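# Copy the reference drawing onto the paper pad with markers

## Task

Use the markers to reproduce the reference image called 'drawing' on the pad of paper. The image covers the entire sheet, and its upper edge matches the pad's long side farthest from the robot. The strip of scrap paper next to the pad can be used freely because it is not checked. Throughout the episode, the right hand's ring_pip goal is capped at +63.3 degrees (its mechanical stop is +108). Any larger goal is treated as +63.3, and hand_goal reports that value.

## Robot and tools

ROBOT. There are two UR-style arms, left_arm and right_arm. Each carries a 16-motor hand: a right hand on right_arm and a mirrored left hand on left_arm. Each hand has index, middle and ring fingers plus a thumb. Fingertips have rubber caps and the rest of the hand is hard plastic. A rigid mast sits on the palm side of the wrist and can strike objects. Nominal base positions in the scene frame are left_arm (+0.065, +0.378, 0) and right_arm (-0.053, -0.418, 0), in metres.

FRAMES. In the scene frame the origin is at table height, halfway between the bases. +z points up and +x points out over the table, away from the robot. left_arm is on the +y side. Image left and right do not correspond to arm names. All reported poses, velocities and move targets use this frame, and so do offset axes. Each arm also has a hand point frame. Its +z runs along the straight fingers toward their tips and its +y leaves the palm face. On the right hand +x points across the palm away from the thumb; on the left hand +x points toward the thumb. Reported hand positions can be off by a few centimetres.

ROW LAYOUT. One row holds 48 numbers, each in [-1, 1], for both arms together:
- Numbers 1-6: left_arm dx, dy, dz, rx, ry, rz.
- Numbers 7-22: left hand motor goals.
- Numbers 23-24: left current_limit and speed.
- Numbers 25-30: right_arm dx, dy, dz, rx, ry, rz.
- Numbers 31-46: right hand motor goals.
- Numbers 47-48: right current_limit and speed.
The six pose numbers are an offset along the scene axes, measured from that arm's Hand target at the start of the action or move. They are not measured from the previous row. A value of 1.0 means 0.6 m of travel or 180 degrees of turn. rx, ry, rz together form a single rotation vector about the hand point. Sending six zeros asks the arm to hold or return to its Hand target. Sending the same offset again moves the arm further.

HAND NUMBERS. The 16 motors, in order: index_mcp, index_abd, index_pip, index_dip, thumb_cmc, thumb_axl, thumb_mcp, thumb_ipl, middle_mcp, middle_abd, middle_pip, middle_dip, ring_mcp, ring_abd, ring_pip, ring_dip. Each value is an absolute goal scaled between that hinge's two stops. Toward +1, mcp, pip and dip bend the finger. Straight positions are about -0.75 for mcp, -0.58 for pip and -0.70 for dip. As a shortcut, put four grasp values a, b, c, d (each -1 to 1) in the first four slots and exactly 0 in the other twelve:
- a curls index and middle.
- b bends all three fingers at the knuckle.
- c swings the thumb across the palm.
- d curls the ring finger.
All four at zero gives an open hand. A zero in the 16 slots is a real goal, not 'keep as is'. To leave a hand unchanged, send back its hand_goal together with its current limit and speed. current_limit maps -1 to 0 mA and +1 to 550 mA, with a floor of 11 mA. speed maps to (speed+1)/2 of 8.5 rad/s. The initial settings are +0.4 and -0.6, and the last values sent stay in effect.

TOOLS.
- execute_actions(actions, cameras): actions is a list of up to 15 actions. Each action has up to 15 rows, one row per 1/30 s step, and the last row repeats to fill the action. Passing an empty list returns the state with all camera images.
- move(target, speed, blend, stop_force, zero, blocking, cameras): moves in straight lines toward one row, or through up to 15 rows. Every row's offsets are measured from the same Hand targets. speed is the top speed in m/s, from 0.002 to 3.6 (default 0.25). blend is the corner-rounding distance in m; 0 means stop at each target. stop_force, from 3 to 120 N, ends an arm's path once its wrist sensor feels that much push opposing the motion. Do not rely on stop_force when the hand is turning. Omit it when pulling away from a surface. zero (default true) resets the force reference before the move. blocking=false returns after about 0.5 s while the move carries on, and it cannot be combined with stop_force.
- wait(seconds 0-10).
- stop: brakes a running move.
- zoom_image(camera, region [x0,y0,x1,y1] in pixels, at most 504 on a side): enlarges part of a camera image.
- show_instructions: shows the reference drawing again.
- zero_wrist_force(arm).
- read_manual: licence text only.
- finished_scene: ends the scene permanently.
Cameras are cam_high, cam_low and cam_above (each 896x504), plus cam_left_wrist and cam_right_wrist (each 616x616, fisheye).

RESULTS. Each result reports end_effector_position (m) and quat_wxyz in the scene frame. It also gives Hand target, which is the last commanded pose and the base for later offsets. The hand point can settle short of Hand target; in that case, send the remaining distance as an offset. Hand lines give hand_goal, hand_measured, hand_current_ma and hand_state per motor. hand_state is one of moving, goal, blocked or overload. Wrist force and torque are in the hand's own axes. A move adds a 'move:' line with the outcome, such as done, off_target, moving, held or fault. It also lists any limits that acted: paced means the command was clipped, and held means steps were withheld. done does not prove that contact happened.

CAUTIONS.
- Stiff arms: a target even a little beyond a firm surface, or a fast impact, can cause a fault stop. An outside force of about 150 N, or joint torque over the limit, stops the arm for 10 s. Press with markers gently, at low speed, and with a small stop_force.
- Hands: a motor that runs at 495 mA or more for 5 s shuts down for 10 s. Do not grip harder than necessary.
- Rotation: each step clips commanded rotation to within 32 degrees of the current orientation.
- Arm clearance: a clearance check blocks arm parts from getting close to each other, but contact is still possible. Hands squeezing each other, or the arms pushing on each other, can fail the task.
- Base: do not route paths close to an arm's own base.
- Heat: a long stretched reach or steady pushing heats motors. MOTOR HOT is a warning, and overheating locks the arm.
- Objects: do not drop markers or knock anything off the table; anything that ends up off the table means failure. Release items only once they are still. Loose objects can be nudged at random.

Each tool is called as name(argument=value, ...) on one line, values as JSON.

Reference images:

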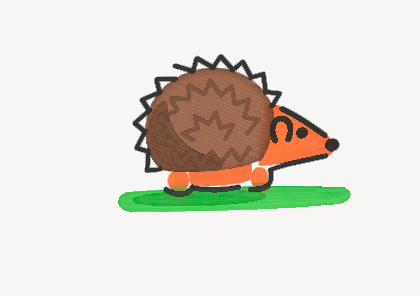

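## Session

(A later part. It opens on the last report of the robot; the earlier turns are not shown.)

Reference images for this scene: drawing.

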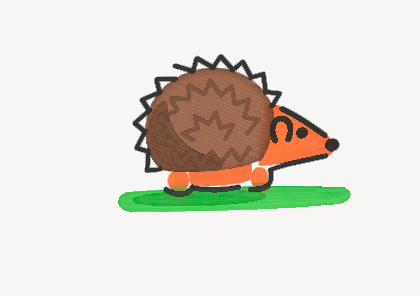

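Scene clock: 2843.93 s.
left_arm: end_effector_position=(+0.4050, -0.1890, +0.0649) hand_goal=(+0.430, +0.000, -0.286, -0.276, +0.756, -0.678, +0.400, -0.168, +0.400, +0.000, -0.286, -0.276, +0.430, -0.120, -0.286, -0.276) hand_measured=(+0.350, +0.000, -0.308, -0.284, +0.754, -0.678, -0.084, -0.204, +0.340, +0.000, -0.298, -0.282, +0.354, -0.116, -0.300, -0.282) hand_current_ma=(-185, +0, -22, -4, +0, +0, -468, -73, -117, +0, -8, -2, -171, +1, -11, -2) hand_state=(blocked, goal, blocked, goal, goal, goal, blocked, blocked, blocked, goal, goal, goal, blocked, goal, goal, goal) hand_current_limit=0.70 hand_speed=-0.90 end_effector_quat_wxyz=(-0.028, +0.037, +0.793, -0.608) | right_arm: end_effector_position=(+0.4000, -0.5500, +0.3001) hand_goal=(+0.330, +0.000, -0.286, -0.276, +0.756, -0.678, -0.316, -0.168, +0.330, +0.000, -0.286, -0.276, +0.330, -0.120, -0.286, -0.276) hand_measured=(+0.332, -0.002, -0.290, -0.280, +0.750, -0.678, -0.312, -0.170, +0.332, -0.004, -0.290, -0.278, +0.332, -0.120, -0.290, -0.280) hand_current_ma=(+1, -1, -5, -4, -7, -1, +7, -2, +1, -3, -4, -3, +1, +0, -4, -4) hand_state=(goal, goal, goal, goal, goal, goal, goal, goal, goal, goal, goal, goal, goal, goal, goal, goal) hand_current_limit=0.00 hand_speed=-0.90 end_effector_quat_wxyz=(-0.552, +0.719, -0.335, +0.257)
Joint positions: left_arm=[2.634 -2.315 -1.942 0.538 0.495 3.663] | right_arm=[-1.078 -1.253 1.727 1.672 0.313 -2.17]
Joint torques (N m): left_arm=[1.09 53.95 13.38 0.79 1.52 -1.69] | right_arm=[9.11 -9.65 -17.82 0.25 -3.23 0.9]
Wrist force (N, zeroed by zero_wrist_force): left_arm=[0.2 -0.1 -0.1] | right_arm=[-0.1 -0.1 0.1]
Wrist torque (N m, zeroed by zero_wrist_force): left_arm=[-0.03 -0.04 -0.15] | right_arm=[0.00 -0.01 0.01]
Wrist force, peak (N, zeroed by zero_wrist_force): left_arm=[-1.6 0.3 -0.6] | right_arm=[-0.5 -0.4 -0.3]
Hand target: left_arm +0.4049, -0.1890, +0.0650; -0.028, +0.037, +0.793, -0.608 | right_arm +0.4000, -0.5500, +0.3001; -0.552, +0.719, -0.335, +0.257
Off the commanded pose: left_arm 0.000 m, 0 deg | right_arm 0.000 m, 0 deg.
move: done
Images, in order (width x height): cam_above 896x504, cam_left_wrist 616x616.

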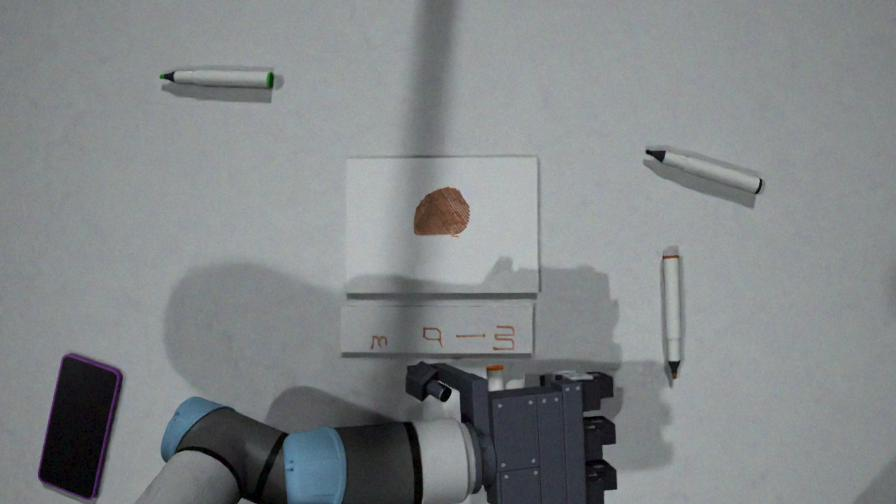

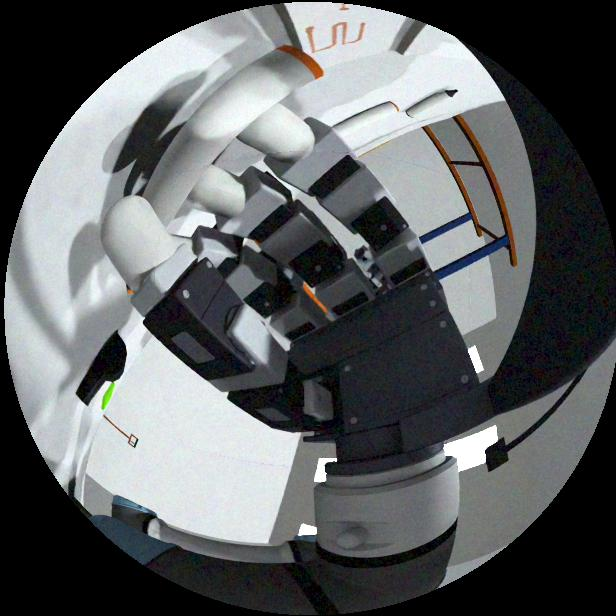

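zero_wrist_force(arm="left_arm")

move(target=[0,0,-0.035,0,0,0,0.43,0,-0.285,-0.275,0.757,-0.677,0.4,-0.168,0.40,0,-0.285,-0.275,0.43,-0.12,-0.285,-0.275,0.7,-0.9,0,0,0,0,0,0,0.33,0,-0.285,-0.275,0.757,-0.677,-0.315,-0.168,0.33,0,-0.285,-0.275,0.33,-0.12,-0.285,-0.275,0,-0.9], speed=0.008, stop_force=3)

move(target=[0,0,0,0,0,0,0.43,0,-0.285,-0.275,0.757,-0.677,-0.315,-0.168,0.40,0,-0.285,-0.275,0.43,-0.12,-0.285,-0.275,0,-0.9,0,0,0,0,0,0,0.33,0,-0.285,-0.275,0.757,-0.677,-0.315,-0.168,0.33,0,-0.285,-0.275,0.33,-0.12,-0.285,-0.275,0,-0.9])

move(target=[0,0,0,0,0,0,0.33,0,-0.285,-0.275,0.757,-0.677,-0.315,-0.168,0.33,0,-0.285,-0.275,0.33,-0.12,-0.285,-0.275,0,-0.9,0,0,0,0,0,0,0.33,0,-0.285,-0.275,0.757,-0.677,-0.315,-0.168,0.33,0,-0.285,-0.275,0.33,-0.12,-0.285,-0.275,0,-0.9], cameras=["cam_left_wrist","cam_above"])

Wrist force sensor zeroed.

Scene clock: 2853.23 s.
left_arm: end_effector_position=(+0.4050, -0.1890, +0.0482) hand_goal=(+0.430, +0.000, -0.286, -0.276, +0.756, -0.678, +0.400, -0.168, +0.400, +0.000, -0.286, -0.276, +0.430, -0.120, -0.286, -0.276) hand_measured=(+0.350, -0.002, -0.308, -0.284, +0.754, -0.678, -0.084, -0.204, +0.342, +0.000, -0.298, -0.280, +0.356, -0.116, -0.300, -0.282) hand_current_ma=(-180, +0, -22, -4, +0, +0, -468, -78, -110, +0, -8, -2, -163, +1, -11, -2) hand_state=(blocked, goal, blocked, goal, goal, goal, blocked, blocked, blocked, goal, goal, goal, blocked, goal, goal, goal) hand_current_limit=0.70 hand_speed=-0.90 end_effector_quat_wxyz=(-0.028, +0.037, +0.793, -0.608) | right_arm: end_effector_position=(+0.4000, -0.5500, +0.3001) hand_goal=(+0.330, +0.000, -0.286, -0.276, +0.756, -0.678, -0.316, -0.168, +0.330, +0.000, -0.286, -0.276, +0.330, -0.120, -0.286, -0.276) hand_measured=(+0.332, -0.002, -0.290, -0.280, +0.750, -0.678, -0.312, -0.170, +0.332, -0.004, -0.290, -0.278, +0.332, -0.120, -0.290, -0.280) hand_current_ma=(+1, -1, -5, -4, -7, -1, +7, -2, +1, -3, -4, -3, +1, +0, -4, -4) hand_state=(goal, goal, goal, goal, goal, goal, goal, goal, goal, goal, goal, goal, goal, goal, goal, goal) hand_current_limit=0.00 hand_speed=-0.90 end_effector_quat_wxyz=(-0.552, +0.719, -0.335, +0.257)
Joint positions: left_arm=[2.634 -2.353 -1.937 0.571 0.495 3.663] | right_arm=[-1.078 -1.253 1.727 1.672 0.313 -2.17]
Joint torques (N m): left_arm=[-6.49 54.8 0.17 0.47 0.89 2.16] | right_arm=[8.78 -9.71 -20.89 0.24 -3.25 0.85]
Wrist force (N, zeroed by zero_wrist_force): left_arm=[0.5 -1.3 -0.4] | right_arm=[0.1 0.2 0.0]
Wrist torque (N m, zeroed by zero_wrist_force): left_arm=[-0.08 -0.05 0.04] | right_arm=[0.04 -0.03 0.02]
Wrist force, peak (N, zeroed by zero_wrist_force): left_arm=[0.6 -7.1 -0.6] | right_arm=[-0.1 0.1 -0.7]
Hand target: left_arm +0.4049, -0.1890, +0.0482; -0.028, +0.037, +0.793, -0.608 (not the last commanded pose) | right_arm +0.4000, -0.5500, +0.3001; -0.552, +0.719, -0.335, +0.257
Off the commanded pose: left_arm 0.004 m, 0 deg | right_arm 0.000 m, 0 deg.
move: contact (left_arm)

Scene clock: 2854.67 s.
left_arm: end_effector_position=(+0.4049, -0.1890, +0.0482) hand_goal=(+0.430, +0.000, -0.286, -0.276, +0.756, -0.678, -0.316, -0.168, +0.400, +0.000, -0.286, -0.276, +0.430, -0.120, -0.286, -0.276) hand_measured=(+0.424, -0.002, -0.292, -0.280, +0.754, -0.678, -0.312, -0.170, +0.394, +0.000, -0.290, -0.280, +0.424, -0.116, -0.290, -0.280) hand_current_ma=(-3, +0, -2, -1, -1, +0, +3, +0, -3, +0, -2, -1, -3, +1, -2, -1) hand_state=(goal, goal, goal, goal, goal, goal, goal, goal, goal, goal, goal, goal, goal, goal, goal, goal) hand_current_limit=0.00 hand_speed=-0.90 end_effector_quat_wxyz=(-0.028, +0.037, +0.793, -0.608) | right_arm: end_effector_position=(+0.4000, -0.5500, +0.3001) hand_goal=(+0.330, +0.000, -0.286, -0.276, +0.756, -0.678, -0.316, -0.168, +0.330, +0.000, -0.286, -0.276, +0.330, -0.120, -0.286, -0.276) hand_measured=(+0.332, -0.002, -0.290, -0.280, +0.750, -0.678, -0.312, -0.170, +0.332, -0.004, -0.290, -0.278, +0.332, -0.120, -0.290, -0.280) hand_current_ma=(+1, -1, -5, -4, -7, -1, +7, -2, +1, -3, -4, -3, +1, +0, -4, -4) hand_state=(goal, goal, goal, goal, goal, goal, goal, goal, goal, goal, goal, goal, goal, goal, goal, goal) hand_current_limit=0.00 hand_speed=-0.90 end_effector_quat_wxyz=(-0.552, +0.719, -0.335, +0.257)
Joint positions: left_arm=[2.634 -2.353 -1.937 0.571 0.495 3.663] | right_arm=[-1.078 -1.253 1.727 1.672 0.313 -2.17]
Joint torques (N m): left_arm=[-5.71 55.08 0.13 1.22 0.65 2.18] | right_arm=[9.6 -10.34 -21.63 0.28 -3.28 0.65]
Wrist force (N, zeroed by zero_wrist_force): left_arm=[0.0 -0.2 0.0] | right_arm=[0.0 -0.2 -0.1]
Wrist torque (N m, zeroed by zero_wrist_force): left_arm=[0.01 0.00 0.01] | right_arm=[0.01 -0.02 0.01]
Wrist force, peak (N, zeroed by zero_wrist_force): left_arm=[0.1 -1.7 -0.5] | right_arm=[-0.5 0.3 -0.1]
Hand target: left_arm +0.4049, -0.1890, +0.0482; -0.028, +0.037, +0.793, -0.608 | right_arm +0.4000, -0.5500, +0.3001; -0.552, +0.719, -0.335, +0.257
Off the commanded pose: left_arm 0.000 m, 0 deg | right_arm 0.000 m, 0 deg.
move: done

Scene clock: 2855.23 s.
left_arm: end_effector_position=(+0.4049, -0.1890, +0.0482) hand_goal=(+0.330, +0.000, -0.286, -0.276, +0.756, -0.678, -0.316, -0.168, +0.330, +0.000, -0.286, -0.276, +0.330, -0.120, -0.286, -0.276) hand_measured=(+0.332, -0.002, -0.290, -0.280, +0.754, -0.678, -0.312, -0.170, +0.332, +0.000, -0.290, -0.280, +0.332, -0.116, -0.290, -0.280) hand_current_ma=(+0, +0, -2, -1, -1, +0, +3, +0, +1, +0, -1, -1, +1, +1, -1, -1) hand_state=(goal, goal, goal, goal, goal, goal, goal, goal, goal, goal, goal, goal, goal, goal, goal, goal) hand_current_limit=0.00 hand_speed=-0.90 end_effector_quat_wxyz=(-0.028, +0.037, +0.793, -0.608) | right_arm: end_effector_position=(+0.4000, -0.5500, +0.3001) hand_goal=(+0.330, +0.000, -0.286, -0.276, +0.756, -0.678, -0.316, -0.168, +0.330, +0.000, -0.286, -0.276, +0.330, -0.120, -0.286, -0.276) hand_measured=(+0.332, -0.002, -0.290, -0.280, +0.750, -0.678, -0.312, -0.170, +0.332, -0.004, -0.290, -0.278, +0.332, -0.120, -0.290, -0.280) hand_current_ma=(+1, -1, -5, -4, -7, -1, +7, -2, +1, -3, -4, -3, +1, +0, -4, -4) hand_state=(goal, goal, goal, goal, goal, goal, goal, goal, goal, goal, goal, goal, goal, goal, goal, goal) hand_current_limit=0.00 hand_speed=-0.90 end_effector_quat_wxyz=(-0.552, +0.719, -0.335, +0.257)
Joint positions: left_arm=[2.634 -2.353 -1.937 0.571 0.495 3.663] | right_arm=[-1.078 -1.253 1.727 1.672 0.313 -2.17]
Joint torques (N m): left_arm=[-6 54.56 0.53 1.4 0.48 2.08] | right_arm=[9.08 -9.55 -21.92 0.21 -3.35 0.78]
Wrist force (N, zeroed by zero_wrist_force): left_arm=[-0.1 -0.1 0.0] | right_arm=[-0.2 0.0 -0.5]
Wrist torque (N m, zeroed by zero_wrist_force): left_arm=[0.01 0.01 0.00] | right_arm=[0.06 0.03 0.00]
Wrist force, peak (N, zeroed by zero_wrist_force): left_arm=[0.2 -0.2 -0.1] | right_arm=[-0.2 0.0 -0.5]
Hand target: left_arm +0.4049, -0.1890, +0.0482; -0.028, +0.037, +0.793, -0.608 | right_arm +0.4000, -0.5500, +0.3001; -0.552, +0.719, -0.335, +0.257
Off the commanded pose: left_arm 0.000 m, 0 deg | right_arm 0.000 m, 0 deg.
move: done
Images, in order (width x height): cam_above 896x504, cam_left_wrist 616x616.

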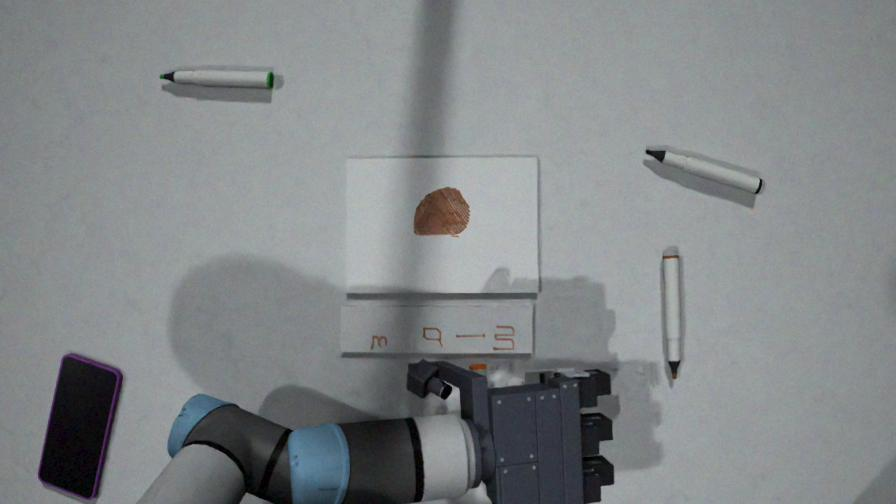

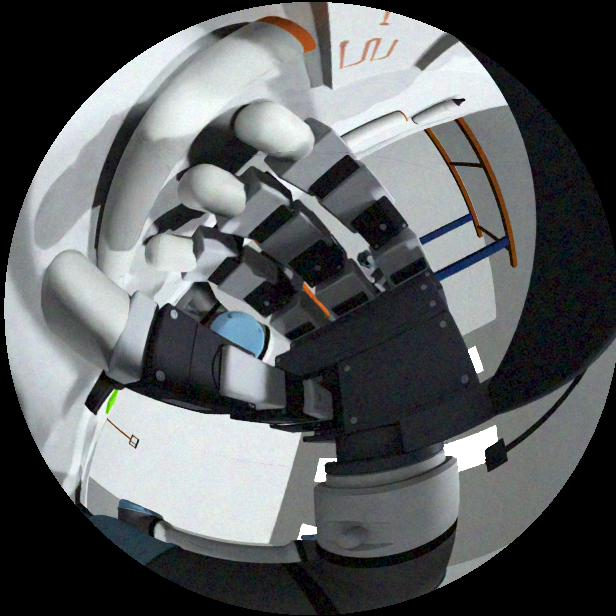

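move(target=[0,0,0.1,0,0,0,0.33,0,-0.285,-0.275,0.757,-0.677,-0.315,-0.168,0.33,0,-0.285,-0.275,0.33,-0.12,-0.285,-0.275,0,-0.9,0,0,0,0,0,0,0.33,0,-0.285,-0.275,0.757,-0.677,-0.315,-0.168,0.33,0,-0.285,-0.275,0.33,-0.12,-0.285,-0.275,0,-0.9], speed=0.04, cameras=["cam_left_wrist","cam_above"])

Scene clock: 2860.33 s.
left_arm: end_effector_position=(+0.4049, -0.1890, +0.1083) hand_goal=(+0.330, +0.000, -0.286, -0.276, +0.756, -0.678, -0.316, -0.168, +0.330, +0.000, -0.286, -0.276, +0.330, -0.120, -0.286, -0.276) hand_measured=(+0.332, -0.002, -0.290, -0.280, +0.754, -0.678, -0.312, -0.170, +0.332, +0.000, -0.290, -0.280, +0.332, -0.116, -0.290, -0.280) hand_current_ma=(+0, +0, -2, -1, -1, +0, +3, +0, +1, +0, -1, -1, +1, +1, -1, -1) hand_state=(goal, goal, goal, goal, goal, goal, goal, goal, goal, goal, goal, goal, goal, goal, goal, goal) hand_current_limit=0.00 hand_speed=-0.90 end_effector_quat_wxyz=(-0.028, +0.037, +0.793, -0.608) | right_arm: end_effector_position=(+0.4000, -0.5500, +0.3001) hand_goal=(+0.330, +0.000, -0.286, -0.276, +0.756, -0.678, -0.316, -0.168, +0.330, +0.000, -0.286, -0.276, +0.330, -0.120, -0.286, -0.276) hand_measured=(+0.332, -0.002, -0.290, -0.280, +0.750, -0.678, -0.312, -0.170, +0.332, -0.004, -0.290, -0.278, +0.332, -0.120, -0.290, -0.280) hand_current_ma=(+1, -1, -5, -4, -7, -1, +7, -2, +1, -3, -4, -3, +1, +0, -4, -4) hand_state=(goal, goal, goal, goal, goal, goal, goal, goal, goal, goal, goal, goal, goal, goal, goal, goal) hand_current_limit=0.00 hand_speed=-0.90 end_effector_quat_wxyz=(-0.552, +0.719, -0.335, +0.257)
Joint positions: left_arm=[2.634 -2.219 -1.947 0.447 0.495 3.663] | right_arm=[-1.078 -1.253 1.727 1.672 0.313 -2.17]
Joint torques (N m): left_arm=[-4.35 21.3 7.22 4.1 0.58 2.37] | right_arm=[8.8 -9.59 -21.74 0.37 -3.35 0.72]
Wrist force (N, zeroed by zero_wrist_force): left_arm=[0.1 0.3 0.1] | right_arm=[-0.2 -0.1 -0.2]
Wrist torque (N m, zeroed by zero_wrist_force): left_arm=[0.03 -0.01 0.00] | right_arm=[0.03 0.00 0.01]
Wrist force, peak (N, zeroed by zero_wrist_force): left_arm=[0.1 -0.6 -0.2] | right_arm=[-0.4 0.3 -0.4]
Hand target: left_arm +0.4049, -0.1890, +0.1082; -0.028, +0.037, +0.793, -0.608 | right_arm +0.4000, -0.5500, +0.3001; -0.552, +0.719, -0.335, +0.257
Off the commanded pose: left_arm 0.000 m, 0 deg | right_arm 0.000 m, 0 deg.
move: done
Images, in order (width x height): cam_above 896x504, cam_left_wrist 616x616.

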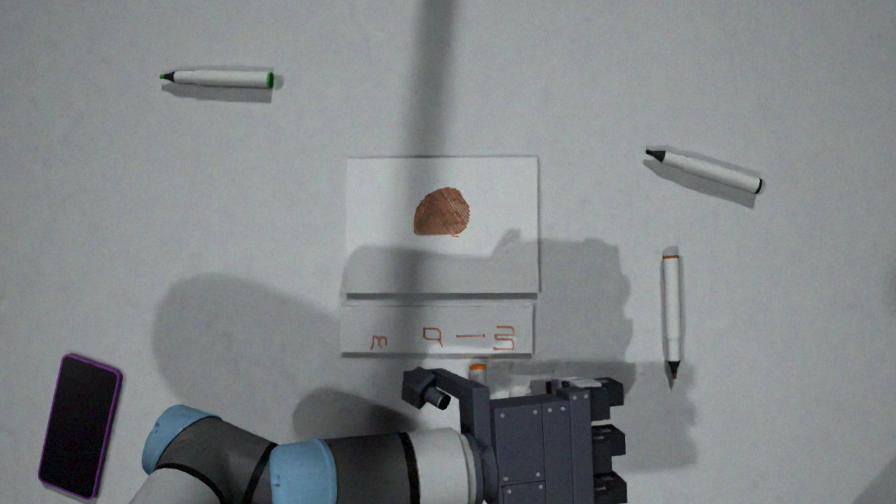

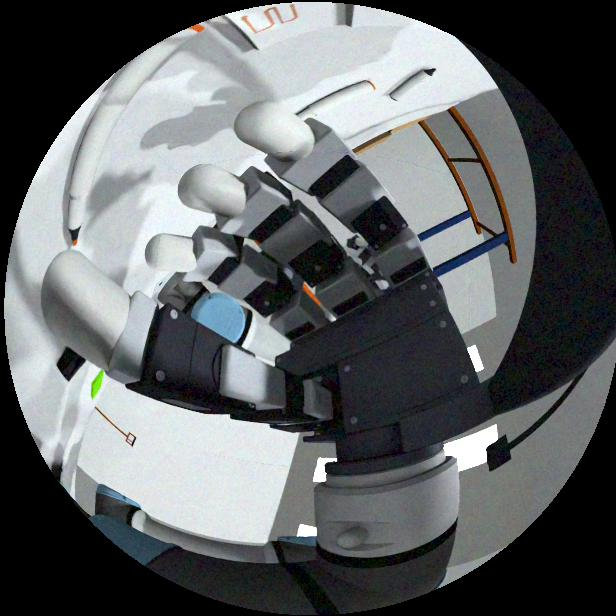

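move(target=[[0.1,0.05,0.12,0,0,0.05,0.33,0,-0.285,-0.275,0.757,-0.677,-0.315,-0.168,0.33,0,-0.285,-0.275,0.33,-0.12,-0.285,-0.275,0,-0.9,0,0,0,0,0,0,0.33,0,-0.285,-0.275,0.757,-0.677,-0.315,-0.168,0.33,0,-0.285,-0.275,0.33,-0.12,-0.285,-0.275,0,-0.9],[0.8418,0.4827,0.0197,0,0,0.47,0.33,0,-0.285,-0.275,0.757,-0.677,-0.315,-0.168,0.33,0,-0.285,-0.275,0.33,-0.12,-0.285,-0.275,0,-0.9,0,0,0,0,0,0,0.33,0,-0.285,-0.275,0.757,-0.677,-0.315,-0.168,0.33,0,-0.285,-0.275,0.33,-0.12,-0.285,-0.275,0,-0.9]], speed=0.15, blend=[0.03,0], cameras=["cam_left_wrist","cam_above"])

zoom_image(camera="cam_above", region=[60, 0, 360, 240])

Scene clock: 2897.20 s.
left_arm: end_effector_position=(+0.9100, +0.1007, +0.1198) hand_goal=(+0.330, +0.000, -0.286, -0.276, +0.756, -0.678, -0.316, -0.168, +0.330, +0.000, -0.286, -0.276, +0.330, -0.120, -0.286, -0.276) hand_measured=(+0.330, +0.000, -0.290, -0.280, +0.754, -0.678, -0.312, -0.170, +0.330, +0.000, -0.290, -0.280, +0.330, -0.118, -0.290, -0.280) hand_current_ma=(+0, +0, -2, -1, +0, +0, +2, +0, +0, +0, -1, -1, +0, +1, -1, -1) hand_state=(goal, goal, goal, goal, goal, goal, goal, goal, goal, goal, goal, goal, goal, goal, goal, goal) hand_current_limit=0.00 hand_speed=-0.90 end_effector_quat_wxyz=(+0.388, -0.506, +0.611, -0.469) | right_arm: end_effector_position=(+0.4000, -0.5500, +0.3001) hand_goal=(+0.330, +0.000, -0.286, -0.276, +0.756, -0.678, -0.316, -0.168, +0.330, +0.000, -0.286, -0.276, +0.330, -0.120, -0.286, -0.276) hand_measured=(+0.332, -0.002, -0.290, -0.280, +0.750, -0.678, -0.312, -0.170, +0.332, -0.004, -0.290, -0.278, +0.332, -0.120, -0.290, -0.280) hand_current_ma=(+1, -1, -5, -4, -7, -1, +7, -2, +1, -3, -4, -3, +1, +0, -4, -4) hand_state=(goal, goal, goal, goal, goal, goal, goal, goal, goal, goal, goal, goal, goal, goal, goal, goal) hand_current_limit=0.00 hand_speed=-0.90 end_effector_quat_wxyz=(-0.552, +0.719, -0.335, +0.257)
Joint positions: left_arm=[3.024 -2.516 -1.303 0.415 1.513 3.158] | right_arm=[-1.078 -1.253 1.727 1.672 0.313 -2.17]
Joint torques (N m): left_arm=[-7.37 72.2 10.46 4.2 -1.52 2.26] | right_arm=[8.81 -9.59 -22.16 0.46 -3.27 0.65]
Wrist force (N, zeroed by zero_wrist_force): left_arm=[0.0 -0.1 0.1] | right_arm=[0.0 -0.2 -0.2]
Wrist torque (N m, zeroed by zero_wrist_force): left_arm=[0.04 -0.01 0.21] | right_arm=[0.01 -0.01 0.01]
Wrist force, peak (N, zeroed by zero_wrist_force): left_arm=[3.0 0.3 3.0] | right_arm=[-0.6 -0.1 0.0]
Hand target: left_arm +0.9100, +0.1006, +0.1200; +0.388, -0.506, +0.611, -0.469 | right_arm +0.4000, -0.5500, +0.3001; -0.552, +0.719, -0.335, +0.257
Off the commanded pose: left_arm 0.000 m, 0 deg | right_arm 0.000 m, 0 deg.
move: done
Images, in order (width x height): cam_above 896x504, cam_left_wrist 616x616.

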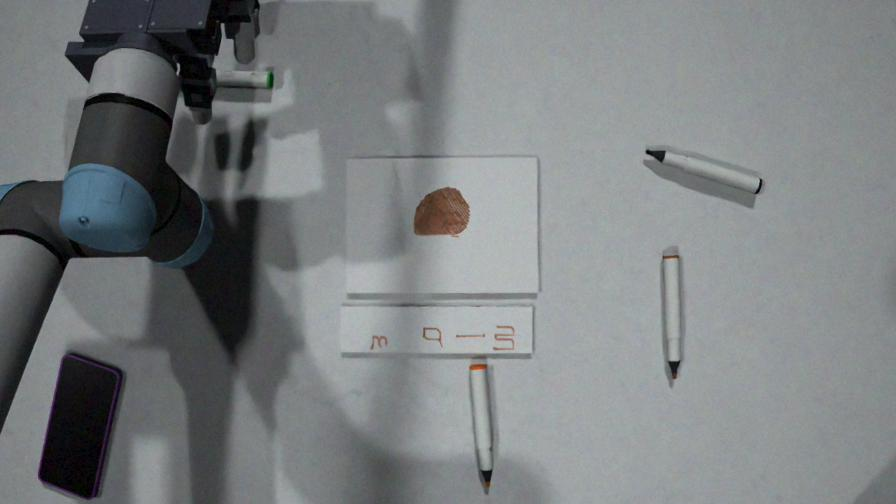

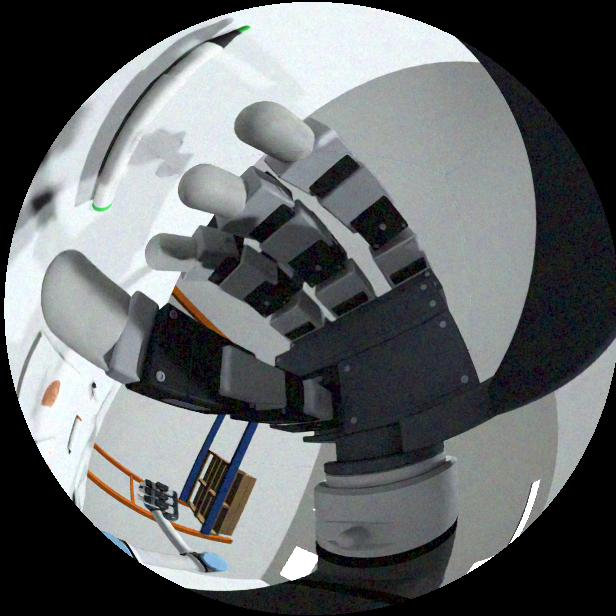

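Scaled by 1.680.

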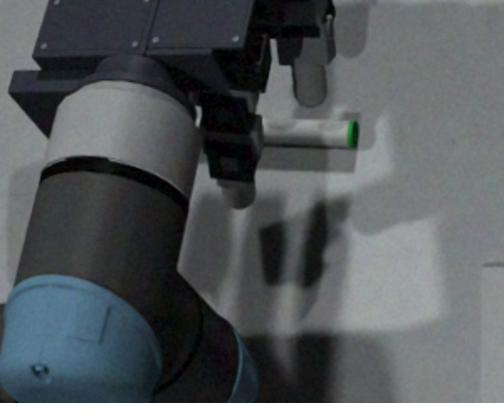

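move(target=[0.0242,0.0207,-0.09,0,0,0,0.33,0,-0.285,-0.275,0.757,-0.677,-0.315,-0.168,0.33,0,-0.285,-0.275,0.33,-0.12,-0.285,-0.275,0,-0.9,0,0,0,0,0,0,0.33,0,-0.285,-0.275,0.757,-0.677,-0.315,-0.168,0.33,0,-0.285,-0.275,0.33,-0.12,-0.285,-0.275,0,-0.9], speed=0.05, cameras=["cam_left_wrist","cam_above"])

zoom_image(camera="cam_left_wrist", region=[20, 10, 340, 330])

zoom_image(camera="cam_above", region=[60, 0, 320, 200])

Scene clock: 2910.23 s.
left_arm: end_effector_position=(+0.9247, +0.1131, +0.0658) hand_goal=(+0.330, +0.000, -0.286, -0.276, +0.756, -0.678, -0.316, -0.168, +0.330, +0.000, -0.286, -0.276, +0.330, -0.120, -0.286, -0.276) hand_measured=(+0.330, +0.000, -0.290, -0.280, +0.754, -0.678, -0.312, -0.170, +0.330, +0.000, -0.290, -0.280, +0.330, -0.118, -0.290, -0.280) hand_current_ma=(+0, +0, -2, -1, +0, +0, +2, +0, +0, +0, -1, -1, +0, +1, -1, -1) hand_state=(goal, goal, goal, goal, goal, goal, goal, goal, goal, goal, goal, goal, goal, goal, goal, goal) hand_current_limit=0.00 hand_speed=-0.90 end_effector_quat_wxyz=(+0.389, -0.506, +0.611, -0.469) end_effector_velocity=(+0.000, +0.000, +0.003) end_effector_angular_velocity=(+0.000, -0.001, -0.001) | right_arm: end_effector_position=(+0.4000, -0.5500, +0.3001) hand_goal=(+0.330, +0.000, -0.286, -0.276, +0.756, -0.678, -0.316, -0.168, +0.330, +0.000, -0.286, -0.276, +0.330, -0.120, -0.286, -0.276) hand_measured=(+0.332, -0.002, -0.290, -0.280, +0.750, -0.678, -0.312, -0.170, +0.332, -0.004, -0.290, -0.278, +0.332, -0.120, -0.290, -0.280) hand_current_ma=(+1, -1, -5, -4, -7, -1, +7, -2, +1, -3, -4, -3, +1, +0, -4, -4) hand_state=(goal, goal, goal, goal, goal, goal, goal, goal, goal, goal, goal, goal, goal, goal, goal, goal) hand_current_limit=0.00 hand_speed=-0.90 end_effector_quat_wxyz=(-0.552, +0.719, -0.335, +0.257)
Joint positions: left_arm=[3.044 -2.622 -1.253 0.47 1.493 3.163] | right_arm=[-1.078 -1.253 1.727 1.672 0.313 -2.17]
Joint velocities: left_arm=[-0.001 0.005 -0.002 -0.002 0 0.001] | right_arm=[within noise]
Joint torques (N m): left_arm=[-3.56 73.94 8.04 0.67 -0.27 1.54] | right_arm=[9.33 -9.82 -21.89 0.53 -3.15 0.45]
Wrist force (N, zeroed by zero_wrist_force): left_arm=[-0.3 -0.3 0.0] | right_arm=[0.0 -0.1 -0.3]
Wrist torque (N m, zeroed by zero_wrist_force): left_arm=[0.01 0.03 0.19] | right_arm=[0.03 -0.02 0.02]
Wrist force, peak (N, zeroed by zero_wrist_force): left_arm=[0.0 -1.7 -0.5] | right_arm=[-0.6 -0.1 -0.1]
Hand target: left_arm +0.9245, +0.1130, +0.0660; +0.388, -0.506, +0.611, -0.469 | right_arm +0.4000, -0.5500, +0.3001; -0.552, +0.719, -0.335, +0.257
Off the commanded pose: left_arm 0.000 m, 0 deg | right_arm 0.000 m, 0 deg.
move: done
Images, in order (width x height): cam_above 896x504, cam_left_wrist 616x616.

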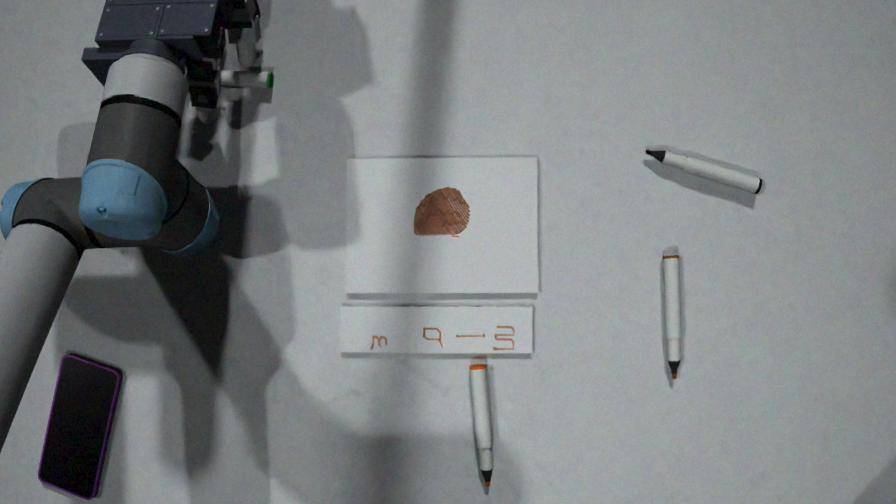

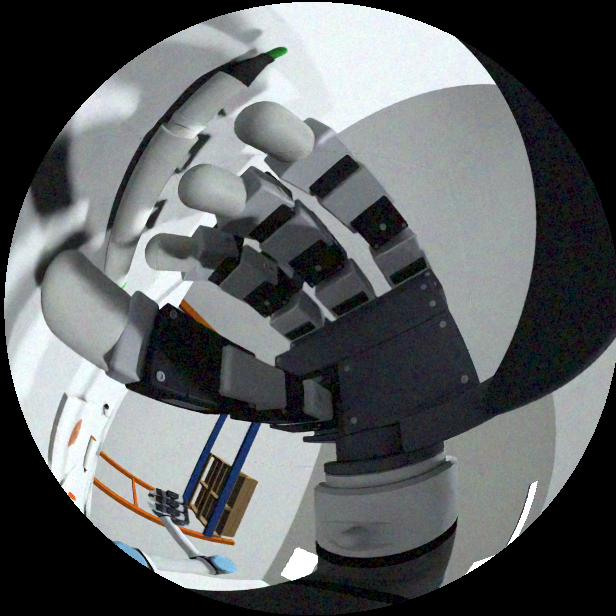

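Scaled by 1.575 from the camera's 616x616 image, which has a finer 880x880 frame.

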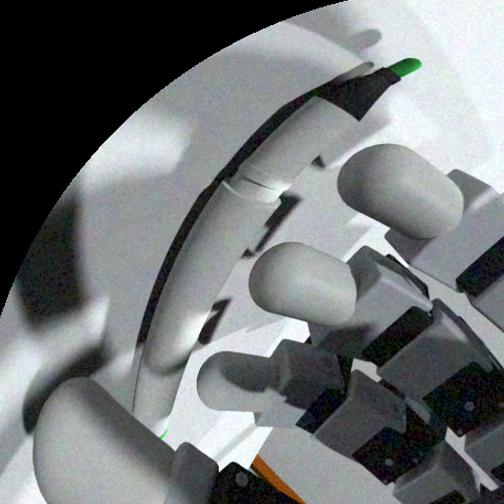

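Scaled by 1.938.

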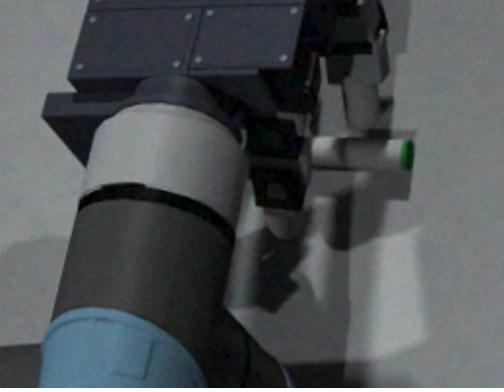

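zero_wrist_force(arm="left_arm")

move(target=[0,0,-0.04,0,0,-0.0067,0.33,0,-0.285,-0.275,0.757,-0.677,-0.315,-0.168,0.33,0,-0.285,-0.275,0.33,-0.12,-0.285,-0.275,0,-0.9,0,0,0,0,0,0,0.33,0,-0.285,-0.275,0.757,-0.677,-0.315,-0.168,0.33,0,-0.285,-0.275,0.33,-0.12,-0.285,-0.275,0,-0.9], speed=0.008, stop_force=3, cameras=["cam_left_wrist"])

zoom_image(camera="cam_left_wrist", region=[20, 10, 340, 330])

Wrist force sensor zeroed.

Scene clock: 2922.03 s.
left_arm: end_effector_position=(+0.9246, +0.1130, +0.0510) hand_goal=(+0.330, +0.000, -0.286, -0.276, +0.756, -0.678, -0.316, -0.168, +0.330, +0.000, -0.286, -0.276, +0.330, -0.120, -0.286, -0.276) hand_measured=(+0.330, +0.000, -0.286, -0.276, +0.754, -0.678, -0.312, -0.170, +0.328, +0.000, -0.286, -0.274, +0.330, -0.118, -0.288, -0.278) hand_current_ma=(+0, +0, +0, +0, +0, +0, +2, +0, +0, +0, +0, +1, +0, +1, -1, -1) hand_state=(goal, goal, goal, goal, goal, goal, goal, goal, goal, goal, goal, goal, goal, goal, goal, goal) hand_current_limit=0.00 hand_speed=-0.90 end_effector_quat_wxyz=(+0.385, -0.502, +0.615, -0.471) | right_arm: end_effector_position=(+0.4000, -0.5500, +0.3001) hand_goal=(+0.330, +0.000, -0.286, -0.276, +0.756, -0.678, -0.316, -0.168, +0.330, +0.000, -0.286, -0.276, +0.330, -0.120, -0.286, -0.276) hand_measured=(+0.332, -0.002, -0.290, -0.280, +0.750, -0.678, -0.312, -0.170, +0.332, -0.004, -0.290, -0.278, +0.332, -0.120, -0.290, -0.280) hand_current_ma=(+1, -1, -5, -4, -7, -1, +7, -2, +1, -3, -4, -3, +1, +0, -4, -4) hand_state=(goal, goal, goal, goal, goal, goal, goal, goal, goal, goal, goal, goal, goal, goal, goal, goal) hand_current_limit=0.00 hand_speed=-0.90 end_effector_quat_wxyz=(-0.552, +0.719, -0.335, +0.257)
Joint positions: left_arm=[3.048 -2.646 -1.248 0.489 1.477 3.168] | right_arm=[-1.078 -1.253 1.727 1.672 0.313 -2.17]
Joint torques (N m): left_arm=[-3.92 72.06 4.88 1.12 2.19 -1.61] | right_arm=[8.8 -9.91 -21.93 0.62 -3.09 0.46]
Wrist force (N, zeroed by zero_wrist_force): left_arm=[0.2 -1.4 0.2] | right_arm=[-0.1 0.0 -0.2]
Wrist torque (N m, zeroed by zero_wrist_force): left_arm=[-0.04 0.00 0.00] | right_arm=[0.04 0.00 0.00]
Wrist force, peak (N, zeroed by zero_wrist_force): left_arm=[0.4 -5.2 1.1] | right_arm=[-0.7 0.1 -0.2]
Hand target: left_arm +0.9246, +0.1130, +0.0510; +0.385, -0.502, +0.615, -0.471 (not the last commanded pose) | right_arm +0.4000, -0.5500, +0.3001; -0.552, +0.719, -0.335, +0.257
Off the commanded pose: left_arm 0.009 m, 0 deg | right_arm 0.000 m, 0 deg.
move: contact (left_arm)
Images, in order (width x height): cam_left_wrist 616x616.

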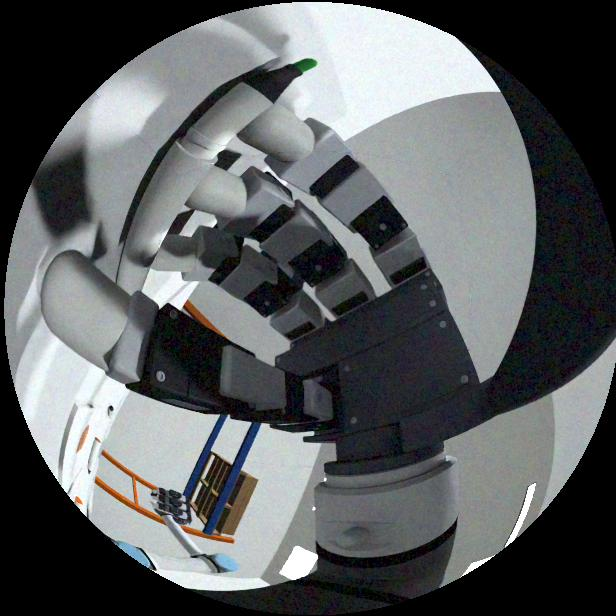

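Scaled by 1.575 from the camera's 616x616 image, which has a finer 880x880 frame.

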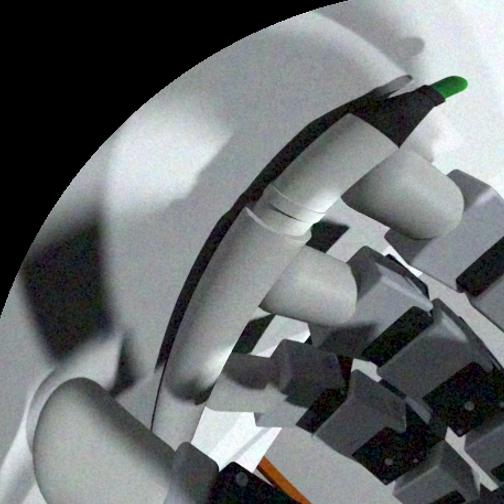

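move(target=[0,0,0.0017,0,0,0,0.33,0,-0.285,-0.275,0.757,-0.677,-0.315,-0.168,0.33,0,-0.285,-0.275,0.33,-0.12,-0.285,-0.275,0,-0.9,0,0,0,0,0,0,0.33,0,-0.285,-0.275,0.757,-0.677,-0.315,-0.168,0.33,0,-0.285,-0.275,0.33,-0.12,-0.285,-0.275,0,-0.9], speed=0.01)

move(target=[0,0,0,0,0,0,0.33,0,-0.285,-0.275,0.757,-0.677,0.1,-0.168,0.33,0,-0.285,-0.275,0.33,-0.12,-0.285,-0.275,0,-0.9,0,0,0,0,0,0,0.33,0,-0.285,-0.275,0.757,-0.677,-0.315,-0.168,0.33,0,-0.285,-0.275,0.33,-0.12,-0.285,-0.275,0,-0.9])

move(target=[0,0,0,0,0,0,0.40,0,-0.285,-0.275,0.757,-0.677,0.2,-0.168,0.37,0,-0.285,-0.275,0.40,-0.12,-0.285,-0.275,0.3,-0.9,0,0,0,0,0,0,0.33,0,-0.285,-0.275,0.757,-0.677,-0.315,-0.168,0.33,0,-0.285,-0.275,0.33,-0.12,-0.285,-0.275,0,-0.9])

move(target=[0,0,0,0,0,0,0.43,0,-0.285,-0.275,0.757,-0.677,0.4,-0.168,0.40,0,-0.285,-0.275,0.43,-0.12,-0.285,-0.275,0.7,-0.9,0,0,0,0,0,0,0.33,0,-0.285,-0.275,0.757,-0.677,-0.315,-0.168,0.33,0,-0.285,-0.275,0.33,-0.12,-0.285,-0.275,0,-0.9], cameras=["cam_left_wrist"])

zoom_image(camera="cam_left_wrist", region=[20, 10, 340, 330])

Scene clock: 2929.17 s.
left_arm: end_effector_position=(+0.9246, +0.1130, +0.0521) hand_goal=(+0.330, +0.000, -0.286, -0.276, +0.756, -0.678, -0.316, -0.168, +0.330, +0.000, -0.286, -0.276, +0.330, -0.120, -0.286, -0.276) hand_measured=(+0.330, +0.000, -0.286, -0.276, +0.754, -0.678, -0.312, -0.170, +0.328, +0.000, -0.286, -0.274, +0.330, -0.118, -0.288, -0.278) hand_current_ma=(+0, +0, +0, +0, +0, +0, +2, +0, +0, +0, +0, +1, +0, +1, -1, -1) hand_state=(goal, goal, goal, goal, goal, goal, goal, goal, goal, goal, goal, goal, goal, goal, goal, goal) hand_current_limit=0.00 hand_speed=-0.90 end_effector_quat_wxyz=(+0.385, -0.502, +0.615, -0.471) | right_arm: end_effector_position=(+0.4000, -0.5500, +0.3001) hand_goal=(+0.330, +0.000, -0.286, -0.276, +0.756, -0.678, -0.316, -0.168, +0.330, +0.000, -0.286, -0.276, +0.330, -0.120, -0.286, -0.276) hand_measured=(+0.332, -0.002, -0.290, -0.280, +0.750, -0.678, -0.312, -0.170, +0.332, -0.004, -0.290, -0.278, +0.332, -0.120, -0.290, -0.280) hand_current_ma=(+1, -1, -5, -4, -7, -1, +7, -2, +1, -3, -4, -3, +1, +0, -4, -4) hand_state=(goal, goal, goal, goal, goal, goal, goal, goal, goal, goal, goal, goal, goal, goal, goal, goal) hand_current_limit=0.00 hand_speed=-0.90 end_effector_quat_wxyz=(-0.552, +0.719, -0.335, +0.257)
Joint positions: left_arm=[3.048 -2.645 -1.248 0.488 1.477 3.168] | right_arm=[-1.078 -1.253 1.727 1.672 0.313 -2.17]
Joint torques (N m): left_arm=[-4.83 71.18 5.4 0.89 2.12 -1.8] | right_arm=[9.06 -10.09 -22.47 0.63 -3.01 0.5]
Wrist force (N, zeroed by zero_wrist_force): left_arm=[-0.1 0.3 0.0] | right_arm=[-0.2 0.1 -0.4]
Wrist torque (N m, zeroed by zero_wrist_force): left_arm=[0.03 0.01 -0.02] | right_arm=[0.06 0.02 0.00]
Wrist force, peak (N, zeroed by zero_wrist_force): left_arm=[0.3 -1.6 0.6] | right_arm=[-0.5 0.4 -0.2]
Hand target: left_arm +0.9246, +0.1130, +0.0520; +0.385, -0.502, +0.615, -0.471 | right_arm +0.4000, -0.5500, +0.3001; -0.552, +0.719, -0.335, +0.257
Off the commanded pose: left_arm 0.000 m, 0 deg | right_arm 0.000 m, 0 deg.
move: done

Scene clock: 2930.47 s.
left_arm: end_effector_position=(+0.9246, +0.1130, +0.0521) hand_goal=(+0.330, +0.000, -0.286, -0.276, +0.756, -0.678, +0.100, -0.168, +0.330, +0.000, -0.286, -0.276, +0.330, -0.120, -0.286, -0.276) hand_measured=(+0.324, +0.000, -0.288, -0.276, +0.756, -0.678, -0.088, -0.186, +0.318, +0.000, -0.288, -0.274, +0.326, -0.118, -0.288, -0.278) hand_current_ma=(-3, +0, +0, +0, +0, +0, -275, -26, -10, +0, +0, +1, -1, +1, -1, -1) hand_state=(goal, goal, goal, goal, goal, goal, blocked, goal, goal, goal, goal, goal, goal, goal, goal, goal) hand_current_limit=0.00 hand_speed=-0.90 end_effector_quat_wxyz=(+0.385, -0.502, +0.615, -0.471) | right_arm: end_effector_position=(+0.4000, -0.5500, +0.3001) hand_goal=(+0.330, +0.000, -0.286, -0.276, +0.756, -0.678, -0.316, -0.168, +0.330, +0.000, -0.286, -0.276, +0.330, -0.120, -0.286, -0.276) hand_measured=(+0.332, -0.002, -0.290, -0.280, +0.750, -0.678, -0.312, -0.170, +0.332, -0.004, -0.290, -0.278, +0.332, -0.120, -0.290, -0.280) hand_current_ma=(+1, -1, -5, -4, -7, -1, +7, -2, +1, -3, -4, -3, +1, +0, -4, -4) hand_state=(goal, goal, goal, goal, goal, goal, goal, goal, goal, goal, goal, goal, goal, goal, goal, goal) hand_current_limit=0.00 hand_speed=-0.90 end_effector_quat_wxyz=(-0.552, +0.719, -0.335, +0.257)
Joint positions: left_arm=[3.048 -2.645 -1.248 0.488 1.477 3.168] | right_arm=[-1.078 -1.253 1.727 1.672 0.313 -2.17]
Joint torques (N m): left_arm=[-5.09 59.49 9.14 3.28 2 -1.69] | right_arm=[8.3 -9.89 -22.08 0.64 -2.92 0.37]
Wrist force (N, zeroed by zero_wrist_force): left_arm=[0.0 -5.1 -2.3] | right_arm=[-0.2 -0.1 0.2]
Wrist torque (N m, zeroed by zero_wrist_force): left_arm=[-0.46 -0.03 0.07] | right_arm=[-0.01 0.01 -0.01]
Wrist force, peak (N, zeroed by zero_wrist_force): left_arm=[0.0 -5.1 -2.3] | right_arm=[-0.3 0.4 -0.1]
Hand target: left_arm +0.9246, +0.1130, +0.0520; +0.385, -0.502, +0.615, -0.471 | right_arm +0.4000, -0.5500, +0.3001; -0.552, +0.719, -0.335, +0.257
Off the commanded pose: left_arm 0.000 m, 0 deg | right_arm 0.000 m, 0 deg.
move: done

Scene clock: 2930.97 s.
left_arm: end_effector_position=(+0.9246, +0.1130, +0.0521) hand_goal=(+0.400, +0.000, -0.286, -0.276, +0.756, -0.678, +0.200, -0.168, +0.370, +0.000, -0.286, -0.276, +0.400, -0.120, -0.286, -0.276) hand_measured=(+0.336, +0.000, -0.298, -0.276, +0.756, -0.678, -0.084, -0.196, +0.324, +0.000, -0.292, -0.276, +0.338, -0.118, -0.296, -0.278) hand_current_ma=(-127, +0, -7, +0, +0, +0, -358, -48, -74, +0, -2, +0, -122, +1, -6, -1) hand_state=(blocked, goal, goal, goal, goal, goal, blocked, blocked, blocked, goal, goal, goal, blocked, goal, goal, goal) hand_current_limit=0.30 hand_speed=-0.90 end_effector_quat_wxyz=(+0.385, -0.502, +0.615, -0.471) | right_arm: end_effector_position=(+0.4000, -0.5500, +0.3001) hand_goal=(+0.330, +0.000, -0.286, -0.276, +0.756, -0.678, -0.316, -0.168, +0.330, +0.000, -0.286, -0.276, +0.330, -0.120, -0.286, -0.276) hand_measured=(+0.332, -0.002, -0.290, -0.280, +0.750, -0.678, -0.312, -0.170, +0.332, -0.004, -0.290, -0.278, +0.332, -0.120, -0.290, -0.280) hand_current_ma=(+1, -1, -5, -4, -7, -1, +7, -2, +1, -3, -4, -3, +1, +0, -4, -4) hand_state=(goal, goal, goal, goal, goal, goal, goal, goal, goal, goal, goal, goal, goal, goal, goal, goal) hand_current_limit=0.00 hand_speed=-0.90 end_effector_quat_wxyz=(-0.552, +0.719, -0.335, +0.257)
Joint positions: left_arm=[3.048 -2.645 -1.248 0.488 1.477 3.168] | right_arm=[-1.078 -1.253 1.727 1.672 0.313 -2.17]
Joint torques (N m): left_arm=[-4.47 55.32 11.38 2.96 2 -1.83] | right_arm=[9.21 -10.03 -22.09 0.76 -2.99 0.55]
Wrist force (N, zeroed by zero_wrist_force): left_arm=[0.0 -3.6 -0.2] | right_arm=[-0.3 -0.1 -0.2]
Wrist torque (N m, zeroed by zero_wrist_force): left_arm=[-0.24 0.00 0.02] | right_arm=[0.02 0.02 -0.02]
Wrist force, peak (N, zeroed by zero_wrist_force): left_arm=[0.0 -5.2 -2.3] | right_arm=[-0.4 -0.2 -0.4]
Hand target: left_arm +0.9246, +0.1130, +0.0520; +0.385, -0.502, +0.615, -0.471 | right_arm +0.4000, -0.5500, +0.3001; -0.552, +0.719, -0.335, +0.257
Off the commanded pose: left_arm 0.000 m, 0 deg | right_arm 0.000 m, 0 deg.
move: done

Scene clock: 2931.47 s.
left_arm: end_effector_position=(+0.9246, +0.1130, +0.0521) hand_goal=(+0.430, +0.000, -0.286, -0.276, +0.756, -0.678, +0.400, -0.168, +0.400, +0.000, -0.286, -0.276, +0.430, -0.120, -0.286, -0.276) hand_measured=(+0.350, +0.000, -0.304, -0.280, +0.754, -0.678, -0.084, -0.204, +0.336, +0.000, -0.296, -0.278, +0.350, -0.118, -0.302, -0.282) hand_current_ma=(-186, +0, -15, -1, +0, +0, -468, -72, -127, +0, -6, -1, -184, +1, -12, -3) hand_state=(blocked, goal, goal, goal, goal, goal, blocked, blocked, blocked, goal, goal, goal, blocked, goal, goal, goal) hand_current_limit=0.70 hand_speed=-0.90 end_effector_quat_wxyz=(+0.385, -0.502, +0.615, -0.471) | right_arm: end_effector_position=(+0.4000, -0.5500, +0.3001) hand_goal=(+0.330, +0.000, -0.286, -0.276, +0.756, -0.678, -0.316, -0.168, +0.330, +0.000, -0.286, -0.276, +0.330, -0.120, -0.286, -0.276) hand_measured=(+0.332, -0.002, -0.290, -0.280, +0.750, -0.678, -0.312, -0.170, +0.332, -0.004, -0.290, -0.278, +0.332, -0.120, -0.290, -0.280) hand_current_ma=(+1, -1, -5, -4, -7, -1, +7, -2, +1, -3, -4, -3, +1, +0, -4, -4) hand_state=(goal, goal, goal, goal, goal, goal, goal, goal, goal, goal, goal, goal, goal, goal, goal, goal) hand_current_limit=0.00 hand_speed=-0.90 end_effector_quat_wxyz=(-0.552, +0.719, -0.335, +0.257)
Joint positions: left_arm=[3.048 -2.645 -1.248 0.488 1.477 3.168] | right_arm=[-1.078 -1.253 1.727 1.672 0.313 -2.17]
Joint torques (N m): left_arm=[-5.42 50.57 11.79 2.69 1.87 -1.59] | right_arm=[8.96 -9.89 -22.5 0.65 -2.95 0.33]
Wrist force (N, zeroed by zero_wrist_force): left_arm=[-0.1 -1.9 0.1] | right_arm=[0.0 0.0 -0.2]
Wrist torque (N m, zeroed by zero_wrist_force): left_arm=[-0.15 0.02 -0.03] | right_arm=[0.04 -0.02 0.01]
Wrist force, peak (N, zeroed by zero_wrist_force): left_arm=[-0.1 -3.8 0.0] | right_arm=[-0.2 0.4 -0.2]
Hand target: left_arm +0.9246, +0.1130, +0.0520; +0.385, -0.502, +0.615, -0.471 | right_arm +0.4000, -0.5500, +0.3001; -0.552, +0.719, -0.335, +0.257
Off the commanded pose: left_arm 0.000 m, 0 deg | right_arm 0.000 m, 0 deg.
move: done
Images, in order (width x height): cam_left_wrist 616x616.

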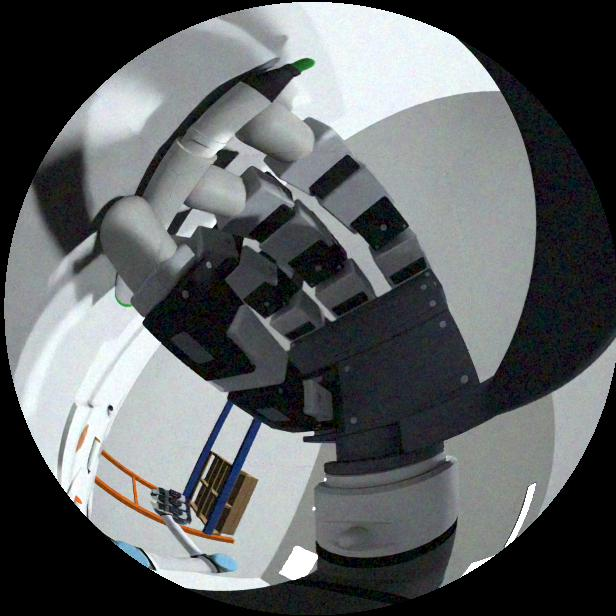

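Scaled by 1.575 from the camera's 616x616 image, which has a finer 880x880 frame.

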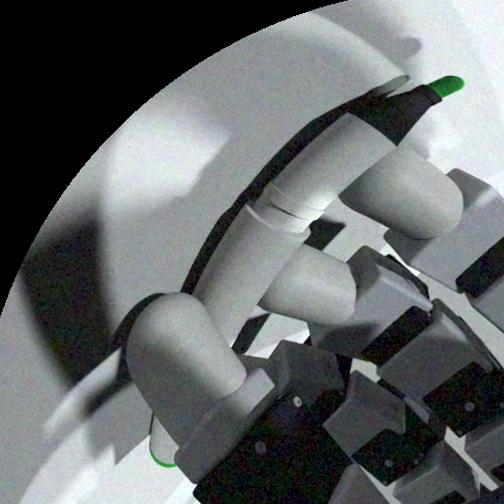

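move(target=[[0,0,0.1633,0,0,0,0.43,0,-0.285,-0.275,0.757,-0.677,0.4,-0.168,0.40,0,-0.285,-0.275,0.43,-0.12,-0.285,-0.275,0.7,-0.9,0,0,0,0,0,0,0.33,0,-0.285,-0.275,0.757,-0.677,-0.315,-0.168,0.33,0,-0.285,-0.275,0.33,-0.12,-0.285,-0.275,0,-0.9],[-0.1427,-0.3792,0.1633,0,0,0.0644,0.43,0,-0.285,-0.275,0.757,-0.677,0.4,-0.168,0.40,0,-0.285,-0.275,0.43,-0.12,-0.285,-0.275,0.7,-0.9,0,0,0,0,0,0,0.33,0,-0.285,-0.275,0.757,-0.677,-0.315,-0.168,0.33,0,-0.285,-0.275,0.33,-0.12,-0.285,-0.275,0,-0.9],[-0.1427,-0.3792,0.0232,0,0,0.0644,0.43,0,-0.285,-0.275,0.757,-0.677,0.4,-0.168,0.40,0,-0.285,-0.275,0.43,-0.12,-0.285,-0.275,0.7,-0.9,0,0,0,0,0,0,0.33,0,-0.285,-0.275,0.757,-0.677,-0.315,-0.168,0.33,0,-0.285,-0.275,0.33,-0.12,-0.285,-0.275,0,-0.9]], speed=[0.03,0.12,0.08], cameras=["cam_above","cam_left_wrist"])

Scene clock: 2948.47 s.
left_arm: end_effector_position=(+0.8389, -0.1145, +0.0657) hand_goal=(+0.430, +0.000, -0.286, -0.276, +0.756, -0.678, +0.400, -0.168, +0.400, +0.000, -0.286, -0.276, +0.430, -0.120, -0.286, -0.276) hand_measured=(+0.350, +0.000, -0.310, -0.284, +0.752, -0.678, -0.084, -0.204, +0.338, +0.000, -0.298, -0.282, +0.356, -0.116, -0.302, -0.282) hand_current_ma=(-185, +0, -25, -5, -1, +0, -467, -73, -119, +0, -8, -2, -162, +1, -12, -3) hand_state=(blocked, goal, blocked, goal, goal, goal, blocked, blocked, blocked, goal, goal, goal, blocked, goal, goal, goal) hand_current_limit=0.70 hand_speed=-0.90 end_effector_quat_wxyz=(-0.431, +0.561, -0.561, +0.430) end_effector_velocity=(+0.000, +0.000, +0.004) end_effector_angular_velocity=(+0.000, -0.001, +0.000) | right_arm: end_effector_position=(+0.4000, -0.5500, +0.3001) hand_goal=(+0.330, +0.000, -0.286, -0.276, +0.756, -0.678, -0.316, -0.168, +0.330, +0.000, -0.286, -0.276, +0.330, -0.120, -0.286, -0.276) hand_measured=(+0.332, -0.002, -0.290, -0.280, +0.750, -0.678, -0.312, -0.170, +0.332, -0.004, -0.290, -0.278, +0.332, -0.120, -0.290, -0.280) hand_current_ma=(+1, -1, -5, -4, -7, -1, +7, -2, +1, -3, -4, -3, +1, +0, -4, -4) hand_state=(goal, goal, goal, goal, goal, goal, goal, goal, goal, goal, goal, goal, goal, goal, goal, goal) hand_current_limit=0.00 hand_speed=-0.90 end_effector_quat_wxyz=(-0.552, +0.719, -0.335, +0.257)
Joint positions: left_arm=[2.646 -2.702 -1.07 0.333 2.06 2.999] | right_arm=[-1.078 -1.253 1.727 1.672 0.313 -2.17]
Joint velocities: left_arm=[0 0.006 0 -0.004 0 0.001] | right_arm=[within noise]
Joint torques (N m): left_arm=[8.32 73.53 22.73 0.6 2.42 2.04] | right_arm=[7.83 -9.8 -21.6 0.89 -2.77 0.09]
Wrist force (N, zeroed by zero_wrist_force): left_arm=[-0.1 0.4 -0.1] | right_arm=[-0.4 0.0 0.0]
Wrist torque (N m, zeroed by zero_wrist_force): left_arm=[0.07 0.00 -0.04] | right_arm=[0.02 0.02 -0.02]
Wrist force, peak (N, zeroed by zero_wrist_force): left_arm=[-6.9 0.2 0.8] | right_arm=[-0.6 -0.1 -0.4]
Hand target: left_arm +0.8389, -0.1145, +0.0660; -0.431, +0.561, -0.561, +0.430 | right_arm +0.4000, -0.5500, +0.3001; -0.552, +0.719, -0.335, +0.257
Off the commanded pose: left_arm 0.000 m, 0 deg | right_arm 0.000 m, 0 deg.
move: done
Images, in order (width x height): cam_above 896x504, cam_left_wrist 616x616.

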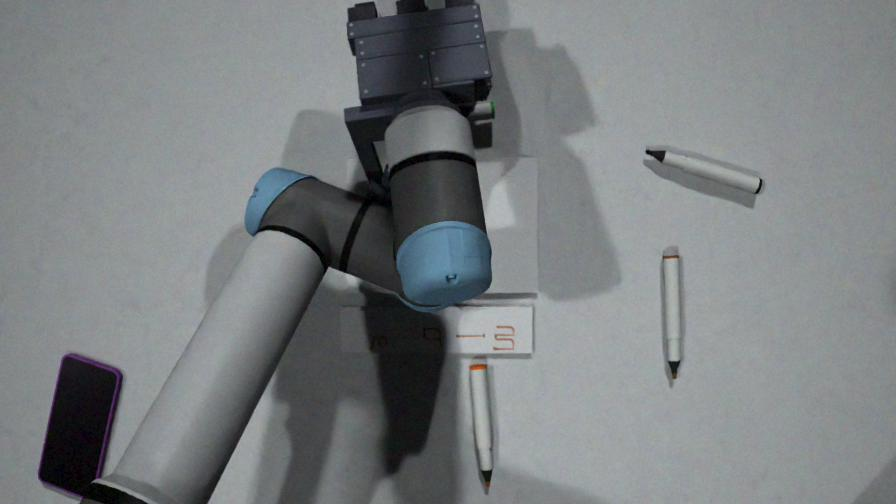

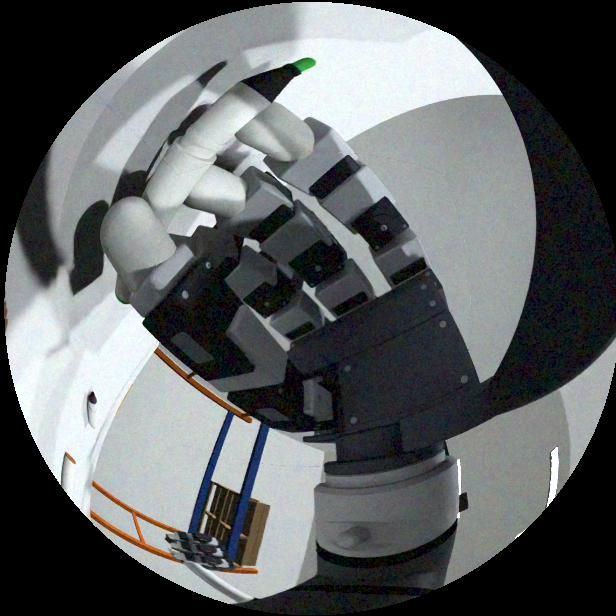

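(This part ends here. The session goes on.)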